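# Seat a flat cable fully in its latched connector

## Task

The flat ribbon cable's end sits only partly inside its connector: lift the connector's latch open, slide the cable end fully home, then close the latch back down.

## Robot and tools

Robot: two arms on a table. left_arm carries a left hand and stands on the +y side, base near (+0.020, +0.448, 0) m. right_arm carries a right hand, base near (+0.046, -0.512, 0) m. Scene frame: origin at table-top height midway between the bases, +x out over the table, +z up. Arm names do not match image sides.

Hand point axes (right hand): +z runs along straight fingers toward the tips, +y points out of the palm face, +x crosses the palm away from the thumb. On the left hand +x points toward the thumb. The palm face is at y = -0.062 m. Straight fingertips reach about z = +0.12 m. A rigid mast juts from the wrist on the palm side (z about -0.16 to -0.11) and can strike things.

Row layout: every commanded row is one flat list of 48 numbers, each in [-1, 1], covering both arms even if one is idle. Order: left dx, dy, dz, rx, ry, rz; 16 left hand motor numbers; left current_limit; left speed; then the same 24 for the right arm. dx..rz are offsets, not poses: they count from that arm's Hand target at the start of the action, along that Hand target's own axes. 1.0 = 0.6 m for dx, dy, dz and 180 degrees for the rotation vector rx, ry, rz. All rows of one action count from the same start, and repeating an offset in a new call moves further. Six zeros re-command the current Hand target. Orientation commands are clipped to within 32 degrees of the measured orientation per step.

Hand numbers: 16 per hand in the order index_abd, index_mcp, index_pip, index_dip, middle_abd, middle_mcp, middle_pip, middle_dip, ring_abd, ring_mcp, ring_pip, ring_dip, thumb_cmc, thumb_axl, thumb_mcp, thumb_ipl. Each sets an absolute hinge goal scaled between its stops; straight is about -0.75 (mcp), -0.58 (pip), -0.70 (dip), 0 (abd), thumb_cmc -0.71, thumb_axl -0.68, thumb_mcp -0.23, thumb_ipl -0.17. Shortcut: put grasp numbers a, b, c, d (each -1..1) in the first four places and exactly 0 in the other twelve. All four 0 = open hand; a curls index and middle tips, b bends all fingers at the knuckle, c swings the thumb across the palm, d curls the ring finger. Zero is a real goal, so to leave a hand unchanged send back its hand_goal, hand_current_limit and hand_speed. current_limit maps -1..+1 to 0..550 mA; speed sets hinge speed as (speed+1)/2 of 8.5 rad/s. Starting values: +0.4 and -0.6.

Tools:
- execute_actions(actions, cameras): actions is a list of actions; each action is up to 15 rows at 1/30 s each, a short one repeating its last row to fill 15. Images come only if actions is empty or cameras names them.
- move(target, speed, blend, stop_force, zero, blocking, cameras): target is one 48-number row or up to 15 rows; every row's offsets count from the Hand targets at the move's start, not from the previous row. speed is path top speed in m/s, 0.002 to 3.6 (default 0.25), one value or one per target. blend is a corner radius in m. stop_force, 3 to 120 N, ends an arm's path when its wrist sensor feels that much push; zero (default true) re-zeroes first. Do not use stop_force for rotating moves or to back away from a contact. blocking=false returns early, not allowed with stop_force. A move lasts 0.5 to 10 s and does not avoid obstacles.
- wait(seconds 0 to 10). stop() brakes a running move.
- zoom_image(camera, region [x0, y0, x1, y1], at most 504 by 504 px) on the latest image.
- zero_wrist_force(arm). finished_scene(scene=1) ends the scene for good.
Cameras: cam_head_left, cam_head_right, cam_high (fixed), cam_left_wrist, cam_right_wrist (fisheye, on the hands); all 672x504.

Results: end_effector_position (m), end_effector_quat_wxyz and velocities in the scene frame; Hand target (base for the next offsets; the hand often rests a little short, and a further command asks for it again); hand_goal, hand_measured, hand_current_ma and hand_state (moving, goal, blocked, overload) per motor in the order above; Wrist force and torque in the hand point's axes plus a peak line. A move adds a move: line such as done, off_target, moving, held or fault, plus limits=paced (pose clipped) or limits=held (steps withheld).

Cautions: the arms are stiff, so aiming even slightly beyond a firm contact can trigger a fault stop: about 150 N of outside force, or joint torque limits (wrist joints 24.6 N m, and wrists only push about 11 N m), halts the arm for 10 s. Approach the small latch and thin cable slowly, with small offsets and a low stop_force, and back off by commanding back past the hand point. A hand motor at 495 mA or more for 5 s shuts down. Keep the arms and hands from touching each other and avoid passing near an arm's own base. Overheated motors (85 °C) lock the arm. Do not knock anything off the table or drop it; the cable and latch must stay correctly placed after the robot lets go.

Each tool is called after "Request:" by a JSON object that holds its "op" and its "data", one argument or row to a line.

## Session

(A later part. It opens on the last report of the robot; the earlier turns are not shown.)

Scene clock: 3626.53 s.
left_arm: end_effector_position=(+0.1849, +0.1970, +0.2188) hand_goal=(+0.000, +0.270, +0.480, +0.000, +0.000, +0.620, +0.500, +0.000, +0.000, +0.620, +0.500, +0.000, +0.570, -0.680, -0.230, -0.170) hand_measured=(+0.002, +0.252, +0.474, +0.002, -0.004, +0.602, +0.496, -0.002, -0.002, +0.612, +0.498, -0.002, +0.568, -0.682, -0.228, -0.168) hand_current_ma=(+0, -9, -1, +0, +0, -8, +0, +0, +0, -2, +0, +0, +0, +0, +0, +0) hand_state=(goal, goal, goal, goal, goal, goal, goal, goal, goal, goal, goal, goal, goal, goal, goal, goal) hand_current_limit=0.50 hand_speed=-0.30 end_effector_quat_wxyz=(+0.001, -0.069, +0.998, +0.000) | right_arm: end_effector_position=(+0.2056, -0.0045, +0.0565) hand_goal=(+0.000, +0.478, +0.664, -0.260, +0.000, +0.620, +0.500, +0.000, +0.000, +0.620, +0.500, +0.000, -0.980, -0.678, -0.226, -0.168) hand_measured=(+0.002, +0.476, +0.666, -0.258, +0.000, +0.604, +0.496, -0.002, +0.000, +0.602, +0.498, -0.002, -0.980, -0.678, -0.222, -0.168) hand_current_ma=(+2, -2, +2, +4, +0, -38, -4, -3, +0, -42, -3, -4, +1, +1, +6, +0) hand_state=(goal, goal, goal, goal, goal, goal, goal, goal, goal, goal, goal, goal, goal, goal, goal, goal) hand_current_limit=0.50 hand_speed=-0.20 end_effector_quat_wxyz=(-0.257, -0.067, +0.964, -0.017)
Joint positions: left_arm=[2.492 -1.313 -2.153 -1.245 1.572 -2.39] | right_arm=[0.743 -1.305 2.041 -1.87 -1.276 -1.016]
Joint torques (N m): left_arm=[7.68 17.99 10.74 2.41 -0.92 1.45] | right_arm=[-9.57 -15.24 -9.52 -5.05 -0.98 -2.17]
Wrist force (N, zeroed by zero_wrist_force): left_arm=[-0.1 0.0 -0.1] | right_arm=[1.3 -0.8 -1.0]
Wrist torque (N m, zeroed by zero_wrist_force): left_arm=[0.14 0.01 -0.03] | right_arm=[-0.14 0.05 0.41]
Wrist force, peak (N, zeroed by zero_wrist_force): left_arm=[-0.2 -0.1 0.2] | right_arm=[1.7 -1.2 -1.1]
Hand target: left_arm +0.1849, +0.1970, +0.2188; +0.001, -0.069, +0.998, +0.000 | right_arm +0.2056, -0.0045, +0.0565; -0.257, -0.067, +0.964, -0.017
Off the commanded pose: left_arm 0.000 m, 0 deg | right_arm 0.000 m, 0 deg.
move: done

Request:
{"op": "move", "data": {
  "target": [0,0,0,0,0,0, 0,0.27,0.48,0.001, 0,0.62,0.5,0.001, 0,0.62,0.5,0.001, 0.571,-0.68,-0.23,-0.17, 0.5,-0.3, -0.00042,0,0.00072,0,0,0, 0,0.479,0.664,-0.26, 0,0.62,0.5,0.001, 0,0.62,0.5,0.001, -0.98,-0.678,-0.226,-0.168, 0.5,-0.2],
  "speed": 0.01
}}

Request:
{"op": "move", "data": {
  "target": [0,0,0,0,0,0, 0,0.27,0.48,0.001, 0,0.62,0.5,0.001, 0,0.62,0.5,0.001, 0.571,-0.68,-0.23,-0.17, 0.5,-0.3, -0.00042,0,0.00072,0,0,0, 0,0.479,0.664,-0.26, 0,0.62,0.5,0.001, 0,0.62,0.5,0.001, -0.98,-0.678,-0.226,-0.168, 0.5,-0.2],
  "speed": 0.01
}}

Request:
{"op": "move", "data": {
  "target": [0,0,0,0,0,0, 0,0.27,0.48,0.001, 0,0.62,0.5,0.001, 0,0.62,0.5,0.001, 0.571,-0.68,-0.23,-0.17, 0.5,-0.3, -0.00042,0,0.00072,0,0,0, 0,0.479,0.664,-0.26, 0,0.62,0.5,0.001, 0,0.62,0.5,0.001, -0.98,-0.678,-0.226,-0.168, 0.5,-0.2],
  "speed": 0.01
}}

Scene clock: 3635.97 s.
left_arm: end_effector_position=(+0.1849, +0.1970, +0.2188) hand_goal=(+0.000, +0.270, +0.480, +0.000, +0.000, +0.620, +0.500, +0.000, +0.000, +0.620, +0.500, +0.000, +0.570, -0.680, -0.230, -0.170) hand_measured=(+0.002, +0.252, +0.474, +0.002, -0.004, +0.602, +0.496, -0.002, -0.002, +0.612, +0.498, -0.002, +0.568, -0.682, -0.228, -0.168) hand_current_ma=(+0, -9, -1, +0, +0, -8, +0, +0, +0, -2, +0, +0, +0, +0, +0, +0) hand_state=(goal, goal, goal, goal, goal, goal, goal, goal, goal, goal, goal, goal, goal, goal, goal, goal) hand_current_limit=0.50 hand_speed=-0.30 end_effector_quat_wxyz=(+0.001, -0.069, +0.998, +0.000) | right_arm: end_effector_position=(+0.2056, -0.0045, +0.0560) hand_goal=(+0.000, +0.478, +0.664, -0.260, +0.000, +0.620, +0.500, +0.000, +0.000, +0.620, +0.500, +0.000, -0.980, -0.678, -0.226, -0.168) hand_measured=(+0.002, +0.476, +0.666, -0.258, +0.000, +0.604, +0.496, -0.002, +0.000, +0.602, +0.498, -0.002, -0.980, -0.678, -0.222, -0.168) hand_current_ma=(+2, -2, +2, +4, +0, -38, -4, -3, +0, -42, -3, -4, +1, +1, +6, +0) hand_state=(goal, goal, goal, goal, goal, goal, goal, goal, goal, goal, goal, goal, goal, goal, goal, goal) hand_current_limit=0.50 hand_speed=-0.20 end_effector_quat_wxyz=(-0.257, -0.067, +0.964, -0.017)
Joint positions: left_arm=[2.492 -1.313 -2.153 -1.245 1.572 -2.39] | right_arm=[0.743 -1.304 2.042 -1.872 -1.276 -1.016]
Joint torques (N m): left_arm=[6.45 17.06 11.02 2.63 -0.8 1.33] | right_arm=[-9.8 -14.71 -9.84 -4.72 -0.33 -1.75]
Wrist force (N, zeroed by zero_wrist_force): left_arm=[-0.2 -0.1 0.2] | right_arm=[1.7 -1.1 -1.3]
Wrist torque (N m, zeroed by zero_wrist_force): left_arm=[0.09 0.03 -0.03] | right_arm=[-0.16 0.02 0.42]
Wrist force, peak (N, zeroed by zero_wrist_force): left_arm=[0.1 -0.2 0.3] | right_arm=[1.8 -1.0 -1.3]
Hand target: left_arm +0.1849, +0.1970, +0.2188; +0.001, -0.069, +0.998, +0.000 | right_arm +0.2056, -0.0045, +0.0560; -0.257, -0.067, +0.964, -0.017
Off the commanded pose: left_arm 0.000 m, 0 deg | right_arm 0.000 m, 0 deg.
move: done

Scene clock: 3636.67 s.
left_arm: end_effector_position=(+0.1849, +0.1970, +0.2188) hand_goal=(+0.000, +0.270, +0.480, +0.000, +0.000, +0.620, +0.500, +0.000, +0.000, +0.620, +0.500, +0.000, +0.570, -0.680, -0.230, -0.170) hand_measured=(+0.002, +0.252, +0.474, +0.002, -0.004, +0.602, +0.496, -0.002, -0.002, +0.612, +0.498, -0.002, +0.568, -0.682, -0.228, -0.168) hand_current_ma=(+0, -9, -1, +0, +0, -8, +0, +0, +0, -2, +0, +0, +0, +0, +0, +0) hand_state=(goal, goal, goal, goal, goal, goal, goal, goal, goal, goal, goal, goal, goal, goal, goal, goal) hand_current_limit=0.50 hand_speed=-0.30 end_effector_quat_wxyz=(+0.001, -0.069, +0.998, +0.000) | right_arm: end_effector_position=(+0.2056, -0.0045, +0.0555) hand_goal=(+0.000, +0.478, +0.664, -0.260, +0.000, +0.620, +0.500, +0.000, +0.000, +0.620, +0.500, +0.000, -0.980, -0.678, -0.226, -0.168) hand_measured=(+0.002, +0.476, +0.666, -0.258, +0.000, +0.604, +0.496, -0.002, +0.000, +0.602, +0.498, -0.002, -0.980, -0.678, -0.222, -0.168) hand_current_ma=(+2, -2, +2, +4, +0, -38, -4, -3, +0, -42, -3, -4, +1, +1, +6, +0) hand_state=(goal, goal, goal, goal, goal, goal, goal, goal, goal, goal, goal, goal, goal, goal, goal, goal) hand_current_limit=0.50 hand_speed=-0.20 end_effector_quat_wxyz=(-0.257, -0.067, +0.964, -0.017)
Joint positions: left_arm=[2.492 -1.313 -2.153 -1.245 1.572 -2.39] | right_arm=[0.743 -1.303 2.042 -1.873 -1.276 -1.016]
Joint torques (N m): left_arm=[7.81 16.33 9.87 2.51 -0.72 1.61] | right_arm=[-10.01 -14.66 -9.81 -4.67 -0.35 -2.01]
Wrist force (N, zeroed by zero_wrist_force): left_arm=[-0.1 -0.2 0.2] | right_arm=[1.3 -1.1 -1.1]
Wrist torque (N m, zeroed by zero_wrist_force): left_arm=[0.08 0.02 -0.02] | right_arm=[-0.18 0.06 0.39]
Wrist force, peak (N, zeroed by zero_wrist_force): left_arm=[-0.1 -0.2 0.2] | right_arm=[1.7 -1.1 -1.2]
Hand target: left_arm +0.1849, +0.1970, +0.2188; +0.001, -0.069, +0.998, +0.000 | right_arm +0.2056, -0.0045, +0.0555; -0.257, -0.067, +0.964, -0.017
Off the commanded pose: left_arm 0.000 m, 0 deg | right_arm 0.000 m, 0 deg.
move: done

Scene clock: 3637.37 s.
left_arm: end_effector_position=(+0.1849, +0.1970, +0.2188) hand_goal=(+0.000, +0.270, +0.480, +0.000, +0.000, +0.620, +0.500, +0.000, +0.000, +0.620, +0.500, +0.000, +0.570, -0.680, -0.230, -0.170) hand_measured=(+0.002, +0.252, +0.474, +0.002, -0.004, +0.602, +0.496, -0.002, -0.002, +0.612, +0.498, -0.002, +0.568, -0.682, -0.228, -0.168) hand_current_ma=(+0, -9, -1, +0, +0, -8, +0, +0, +0, -2, +0, +0, +0, +0, +0, +0) hand_state=(goal, goal, goal, goal, goal, goal, goal, goal, goal, goal, goal, goal, goal, goal, goal, goal) hand_current_limit=0.50 hand_speed=-0.30 end_effector_quat_wxyz=(+0.001, -0.069, +0.998, +0.000) | right_arm: end_effector_position=(+0.2056, -0.0045, +0.0550) hand_goal=(+0.000, +0.478, +0.664, -0.260, +0.000, +0.620, +0.500, +0.000, +0.000, +0.620, +0.500, +0.000, -0.980, -0.678, -0.226, -0.168) hand_measured=(+0.002, +0.476, +0.666, -0.258, +0.000, +0.604, +0.496, -0.002, +0.000, +0.602, +0.498, -0.002, -0.980, -0.678, -0.222, -0.168) hand_current_ma=(+2, -2, +2, +4, +0, -38, -4, -3, +0, -42, -3, -4, +1, +1, +6, +0) hand_state=(goal, goal, goal, goal, goal, goal, goal, goal, goal, goal, goal, goal, goal, goal, goal, goal) hand_current_limit=0.50 hand_speed=-0.20 end_effector_quat_wxyz=(-0.257, -0.067, +0.964, -0.017)
Joint positions: left_arm=[2.492 -1.313 -2.153 -1.245 1.572 -2.39] | right_arm=[0.743 -1.302 2.043 -1.875 -1.276 -1.016]
Joint torques (N m): left_arm=[7.22 16.72 10.52 2.45 -0.91 1.28] | right_arm=[-10.1 -13.79 -9.46 -4.67 -0.51 -2.23]
Wrist force (N, zeroed by zero_wrist_force): left_arm=[0.0 0.1 0.2] | right_arm=[1.1 -1.0 -1.1]
Wrist torque (N m, zeroed by zero_wrist_force): left_arm=[0.10 0.00 -0.02] | right_arm=[-0.18 0.07 0.37]
Wrist force, peak (N, zeroed by zero_wrist_force): left_arm=[-0.2 -0.2 0.2] | right_arm=[1.5 -1.1 -1.5]
Hand target: left_arm +0.1849, +0.1970, +0.2188; +0.001, -0.069, +0.998, +0.000 | right_arm +0.2056, -0.0045, +0.0550; -0.257, -0.067, +0.964, -0.017
Off the commanded pose: left_arm 0.000 m, 0 deg | right_arm 0.000 m, 0 deg.
move: done

Request:
{"op": "move", "data": {
  "target": [0,0,0,0,0,0, 0,0.27,0.48,0.001, 0,0.62,0.5,0.001, 0,0.62,0.5,0.001, 0.571,-0.68,-0.23,-0.17, 0.5,-0.3, -0.00042,0,0.00072,0,0,0, 0,0.479,0.664,-0.26, 0,0.62,0.5,0.001, 0,0.62,0.5,0.001, -0.98,-0.678,-0.226,-0.168, 0.5,-0.2],
  "speed": 0.01
}}

Request:
{"op": "move", "data": {
  "target": [0,0,0,0,0,0, 0,0.27,0.48,0.001, 0,0.62,0.5,0.001, 0,0.62,0.5,0.001, 0.571,-0.68,-0.23,-0.17, 0.5,-0.3, -0.00042,0,0.00072,0,0,0, 0,0.479,0.664,-0.26, 0,0.62,0.5,0.001, 0,0.62,0.5,0.001, -0.98,-0.678,-0.226,-0.168, 0.5,-0.2],
  "speed": 0.01
}}

Request:
{"op": "move", "data": {
  "target": [0,0,0,0,0,0, 0,0.27,0.48,0.001, 0,0.62,0.5,0.001, 0,0.62,0.5,0.001, 0.571,-0.68,-0.23,-0.17, 0.5,-0.3, -0.00042,0,0.00072,0,0,0, 0,0.479,0.664,-0.26, 0,0.62,0.5,0.001, 0,0.62,0.5,0.001, -0.98,-0.678,-0.226,-0.168, 0.5,-0.2],
  "speed": 0.01,
  "cameras": ["cam_right_wrist"]
}}

Request:
{"op": "zoom_image", "data": {
  "camera": "cam_right_wrist",
  "region": [390, 120, 510, 260]
}}

Scene clock: 3645.53 s.
left_arm: end_effector_position=(+0.1849, +0.1970, +0.2188) hand_goal=(+0.000, +0.270, +0.480, +0.000, +0.000, +0.620, +0.500, +0.000, +0.000, +0.620, +0.500, +0.000, +0.570, -0.680, -0.230, -0.170) hand_measured=(+0.002, +0.252, +0.474, +0.002, -0.004, +0.602, +0.496, -0.002, -0.002, +0.612, +0.498, -0.002, +0.568, -0.682, -0.228, -0.168) hand_current_ma=(+0, -9, -1, +0, +0, -8, +0, +0, +0, -2, +0, +0, +0, +0, +0, +0) hand_state=(goal, goal, goal, goal, goal, goal, goal, goal, goal, goal, goal, goal, goal, goal, goal, goal) hand_current_limit=0.50 hand_speed=-0.30 end_effector_quat_wxyz=(+0.001, -0.069, +0.998, +0.000) | right_arm: end_effector_position=(+0.2056, -0.0045, +0.0545) hand_goal=(+0.000, +0.478, +0.664, -0.260, +0.000, +0.620, +0.500, +0.000, +0.000, +0.620, +0.500, +0.000, -0.980, -0.678, -0.226, -0.168) hand_measured=(+0.002, +0.478, +0.666, -0.258, +0.000, +0.604, +0.496, -0.002, +0.000, +0.602, +0.498, -0.002, -0.980, -0.678, -0.222, -0.168) hand_current_ma=(+2, -1, +2, +4, +0, -38, -4, -3, +0, -42, -3, -4, +1, +1, +6, +0) hand_state=(goal, goal, goal, goal, goal, goal, goal, goal, goal, goal, goal, goal, goal, goal, goal, goal) hand_current_limit=0.50 hand_speed=-0.20 end_effector_quat_wxyz=(-0.257, -0.067, +0.964, -0.017)
Joint positions: left_arm=[2.492 -1.313 -2.153 -1.245 1.572 -2.39] | right_arm=[0.743 -1.301 2.043 -1.876 -1.276 -1.016]
Joint torques (N m): left_arm=[7.16 16.13 11.19 2.74 -0.87 1.42] | right_arm=[-10.14 -15.25 -9.67 -4.66 -0.97 -2.2]
Wrist force (N, zeroed by zero_wrist_force): left_arm=[0.0 -0.1 0.1] | right_arm=[1.5 -0.9 -1.2]
Wrist torque (N m, zeroed by zero_wrist_force): left_arm=[0.11 0.00 -0.01] | right_arm=[-0.15 0.05 0.40]
Wrist force, peak (N, zeroed by zero_wrist_force): left_arm=[-0.3 0.2 0.1] | right_arm=[1.4 -1.2 -1.8]
Hand target: left_arm +0.1849, +0.1970, +0.2188; +0.001, -0.069, +0.998, +0.000 | right_arm +0.2056, -0.0045, +0.0545; -0.257, -0.067, +0.964, -0.017
Off the commanded pose: left_arm 0.000 m, 0 deg | right_arm 0.000 m, 0 deg.
move: done

Scene clock: 3646.23 s.
left_arm: end_effector_position=(+0.1849, +0.1970, +0.2188) hand_goal=(+0.000, +0.270, +0.480, +0.000, +0.000, +0.620, +0.500, +0.000, +0.000, +0.620, +0.500, +0.000, +0.570, -0.680, -0.230, -0.170) hand_measured=(+0.002, +0.252, +0.474, +0.002, -0.004, +0.602, +0.496, -0.002, -0.002, +0.612, +0.498, -0.002, +0.568, -0.682, -0.228, -0.168) hand_current_ma=(+0, -9, -1, +0, +0, -8, +0, +0, +0, -2, +0, +0, +0, +0, +0, +0) hand_state=(goal, goal, goal, goal, goal, goal, goal, goal, goal, goal, goal, goal, goal, goal, goal, goal) hand_current_limit=0.50 hand_speed=-0.30 end_effector_quat_wxyz=(+0.001, -0.069, +0.998, +0.000) | right_arm: end_effector_position=(+0.2056, -0.0045, +0.0540) hand_goal=(+0.000, +0.478, +0.664, -0.260, +0.000, +0.620, +0.500, +0.000, +0.000, +0.620, +0.500, +0.000, -0.980, -0.678, -0.226, -0.168) hand_measured=(+0.002, +0.478, +0.666, -0.258, +0.000, +0.604, +0.496, -0.002, +0.000, +0.602, +0.498, -0.002, -0.980, -0.678, -0.222, -0.168) hand_current_ma=(+2, +0, +2, +4, +0, -38, -4, -3, +0, -42, -3, -4, +1, +1, +6, +0) hand_state=(goal, goal, goal, goal, goal, goal, goal, goal, goal, goal, goal, goal, goal, goal, goal, goal) hand_current_limit=0.50 hand_speed=-0.20 end_effector_quat_wxyz=(-0.257, -0.067, +0.964, -0.017)
Joint positions: left_arm=[2.492 -1.313 -2.153 -1.245 1.572 -2.39] | right_arm=[0.743 -1.3 2.044 -1.877 -1.276 -1.016]
Joint torques (N m): left_arm=[7.32 17.12 11.85 2.78 -0.64 1.17] | right_arm=[-10.28 -15.01 -10.16 -4.71 -0.92 -2.15]
Wrist force (N, zeroed by zero_wrist_force): left_arm=[-0.2 -0.1 0.1] | right_arm=[1.6 -0.9 -1.3]
Wrist torque (N m, zeroed by zero_wrist_force): left_arm=[0.10 0.03 -0.03] | right_arm=[-0.14 0.06 0.40]
Wrist force, peak (N, zeroed by zero_wrist_force): left_arm=[-0.2 0.0 0.3] | right_arm=[1.9 -1.2 -1.5]
Hand target: left_arm +0.1849, +0.1970, +0.2188; +0.001, -0.069, +0.998, +0.000 | right_arm +0.2056, -0.0045, +0.0540; -0.257, -0.067, +0.964, -0.017
Off the commanded pose: left_arm 0.000 m, 0 deg | right_arm 0.000 m, 0 deg.
move: done

Scene clock: 3646.93 s.
left_arm: end_effector_position=(+0.1849, +0.1970, +0.2188) hand_goal=(+0.000, +0.270, +0.480, +0.000, +0.000, +0.620, +0.500, +0.000, +0.000, +0.620, +0.500, +0.000, +0.570, -0.680, -0.230, -0.170) hand_measured=(+0.002, +0.252, +0.474, +0.002, -0.004, +0.602, +0.496, -0.002, -0.002, +0.612, +0.498, -0.002, +0.568, -0.682, -0.228, -0.168) hand_current_ma=(+0, -9, -1, +0, +0, -8, +0, +0, +0, -2, +0, +0, +0, +0, +0, +0) hand_state=(goal, goal, goal, goal, goal, goal, goal, goal, goal, goal, goal, goal, goal, goal, goal, goal) hand_current_limit=0.50 hand_speed=-0.30 end_effector_quat_wxyz=(+0.001, -0.069, +0.998, +0.000) | right_arm: end_effector_position=(+0.2056, -0.0045, +0.0535) hand_goal=(+0.000, +0.478, +0.664, -0.260, +0.000, +0.620, +0.500, +0.000, +0.000, +0.620, +0.500, +0.000, -0.980, -0.678, -0.226, -0.168) hand_measured=(+0.002, +0.478, +0.666, -0.258, +0.000, +0.604, +0.496, -0.002, +0.000, +0.602, +0.498, -0.002, -0.980, -0.678, -0.222, -0.168) hand_current_ma=(+2, +0, +2, +4, +0, -38, -4, -3, +0, -42, -3, -4, +1, +1, +6, +0) hand_state=(goal, goal, goal, goal, goal, goal, goal, goal, goal, goal, goal, goal, goal, goal, goal, goal) hand_current_limit=0.50 hand_speed=-0.20 end_effector_quat_wxyz=(-0.257, -0.067, +0.964, -0.017)
Joint positions: left_arm=[2.492 -1.313 -2.153 -1.245 1.572 -2.39] | right_arm=[0.743 -1.299 2.044 -1.879 -1.276 -1.016]
Joint torques (N m): left_arm=[8.1 16.11 10.1 2.89 -0.68 1.65] | right_arm=[-10.37 -14.79 -9.69 -4.76 -0.98 -2.22]
Wrist force (N, zeroed by zero_wrist_force): left_arm=[0.2 0.1 0.2] | right_arm=[1.7 -1.0 -1.6]
Wrist torque (N m, zeroed by zero_wrist_force): left_arm=[0.11 -0.02 0.00] | right_arm=[-0.14 0.06 0.41]
Wrist force, peak (N, zeroed by zero_wrist_force): left_arm=[-0.1 0.0 0.3] | right_arm=[2.0 -1.3 -1.6]
Hand target: left_arm +0.1849, +0.1970, +0.2188; +0.001, -0.069, +0.998, +0.000 | right_arm +0.2056, -0.0045, +0.0535; -0.257, -0.067, +0.964, -0.017
Off the commanded pose: left_arm 0.000 m, 0 deg | right_arm 0.000 m, 0 deg.
move: done
camera_calibration:
cam_right_wrist: T_world_to_cam=[[0.58081, 0.705251, -0.406548, -0.0581783], [0.800246, -0.403117, 0.443963, -0.243324], [0.149219, -0.583196, -0.798509, 0.133232], [0, 0, 0, 1]] pos_world=[0.208629, 0.0206429, 0.190762]
Images, in order (width x height): cam_right_wrist 672x504.

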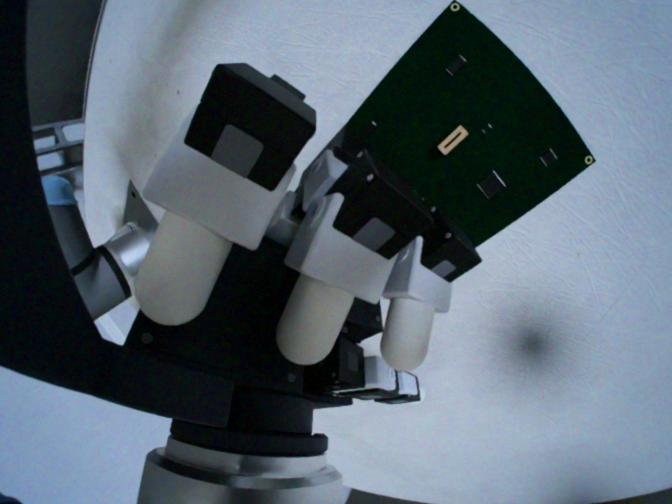

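Scaled by 3.600 from the camera's 672x504 image, which has a finer 960x720 frame.

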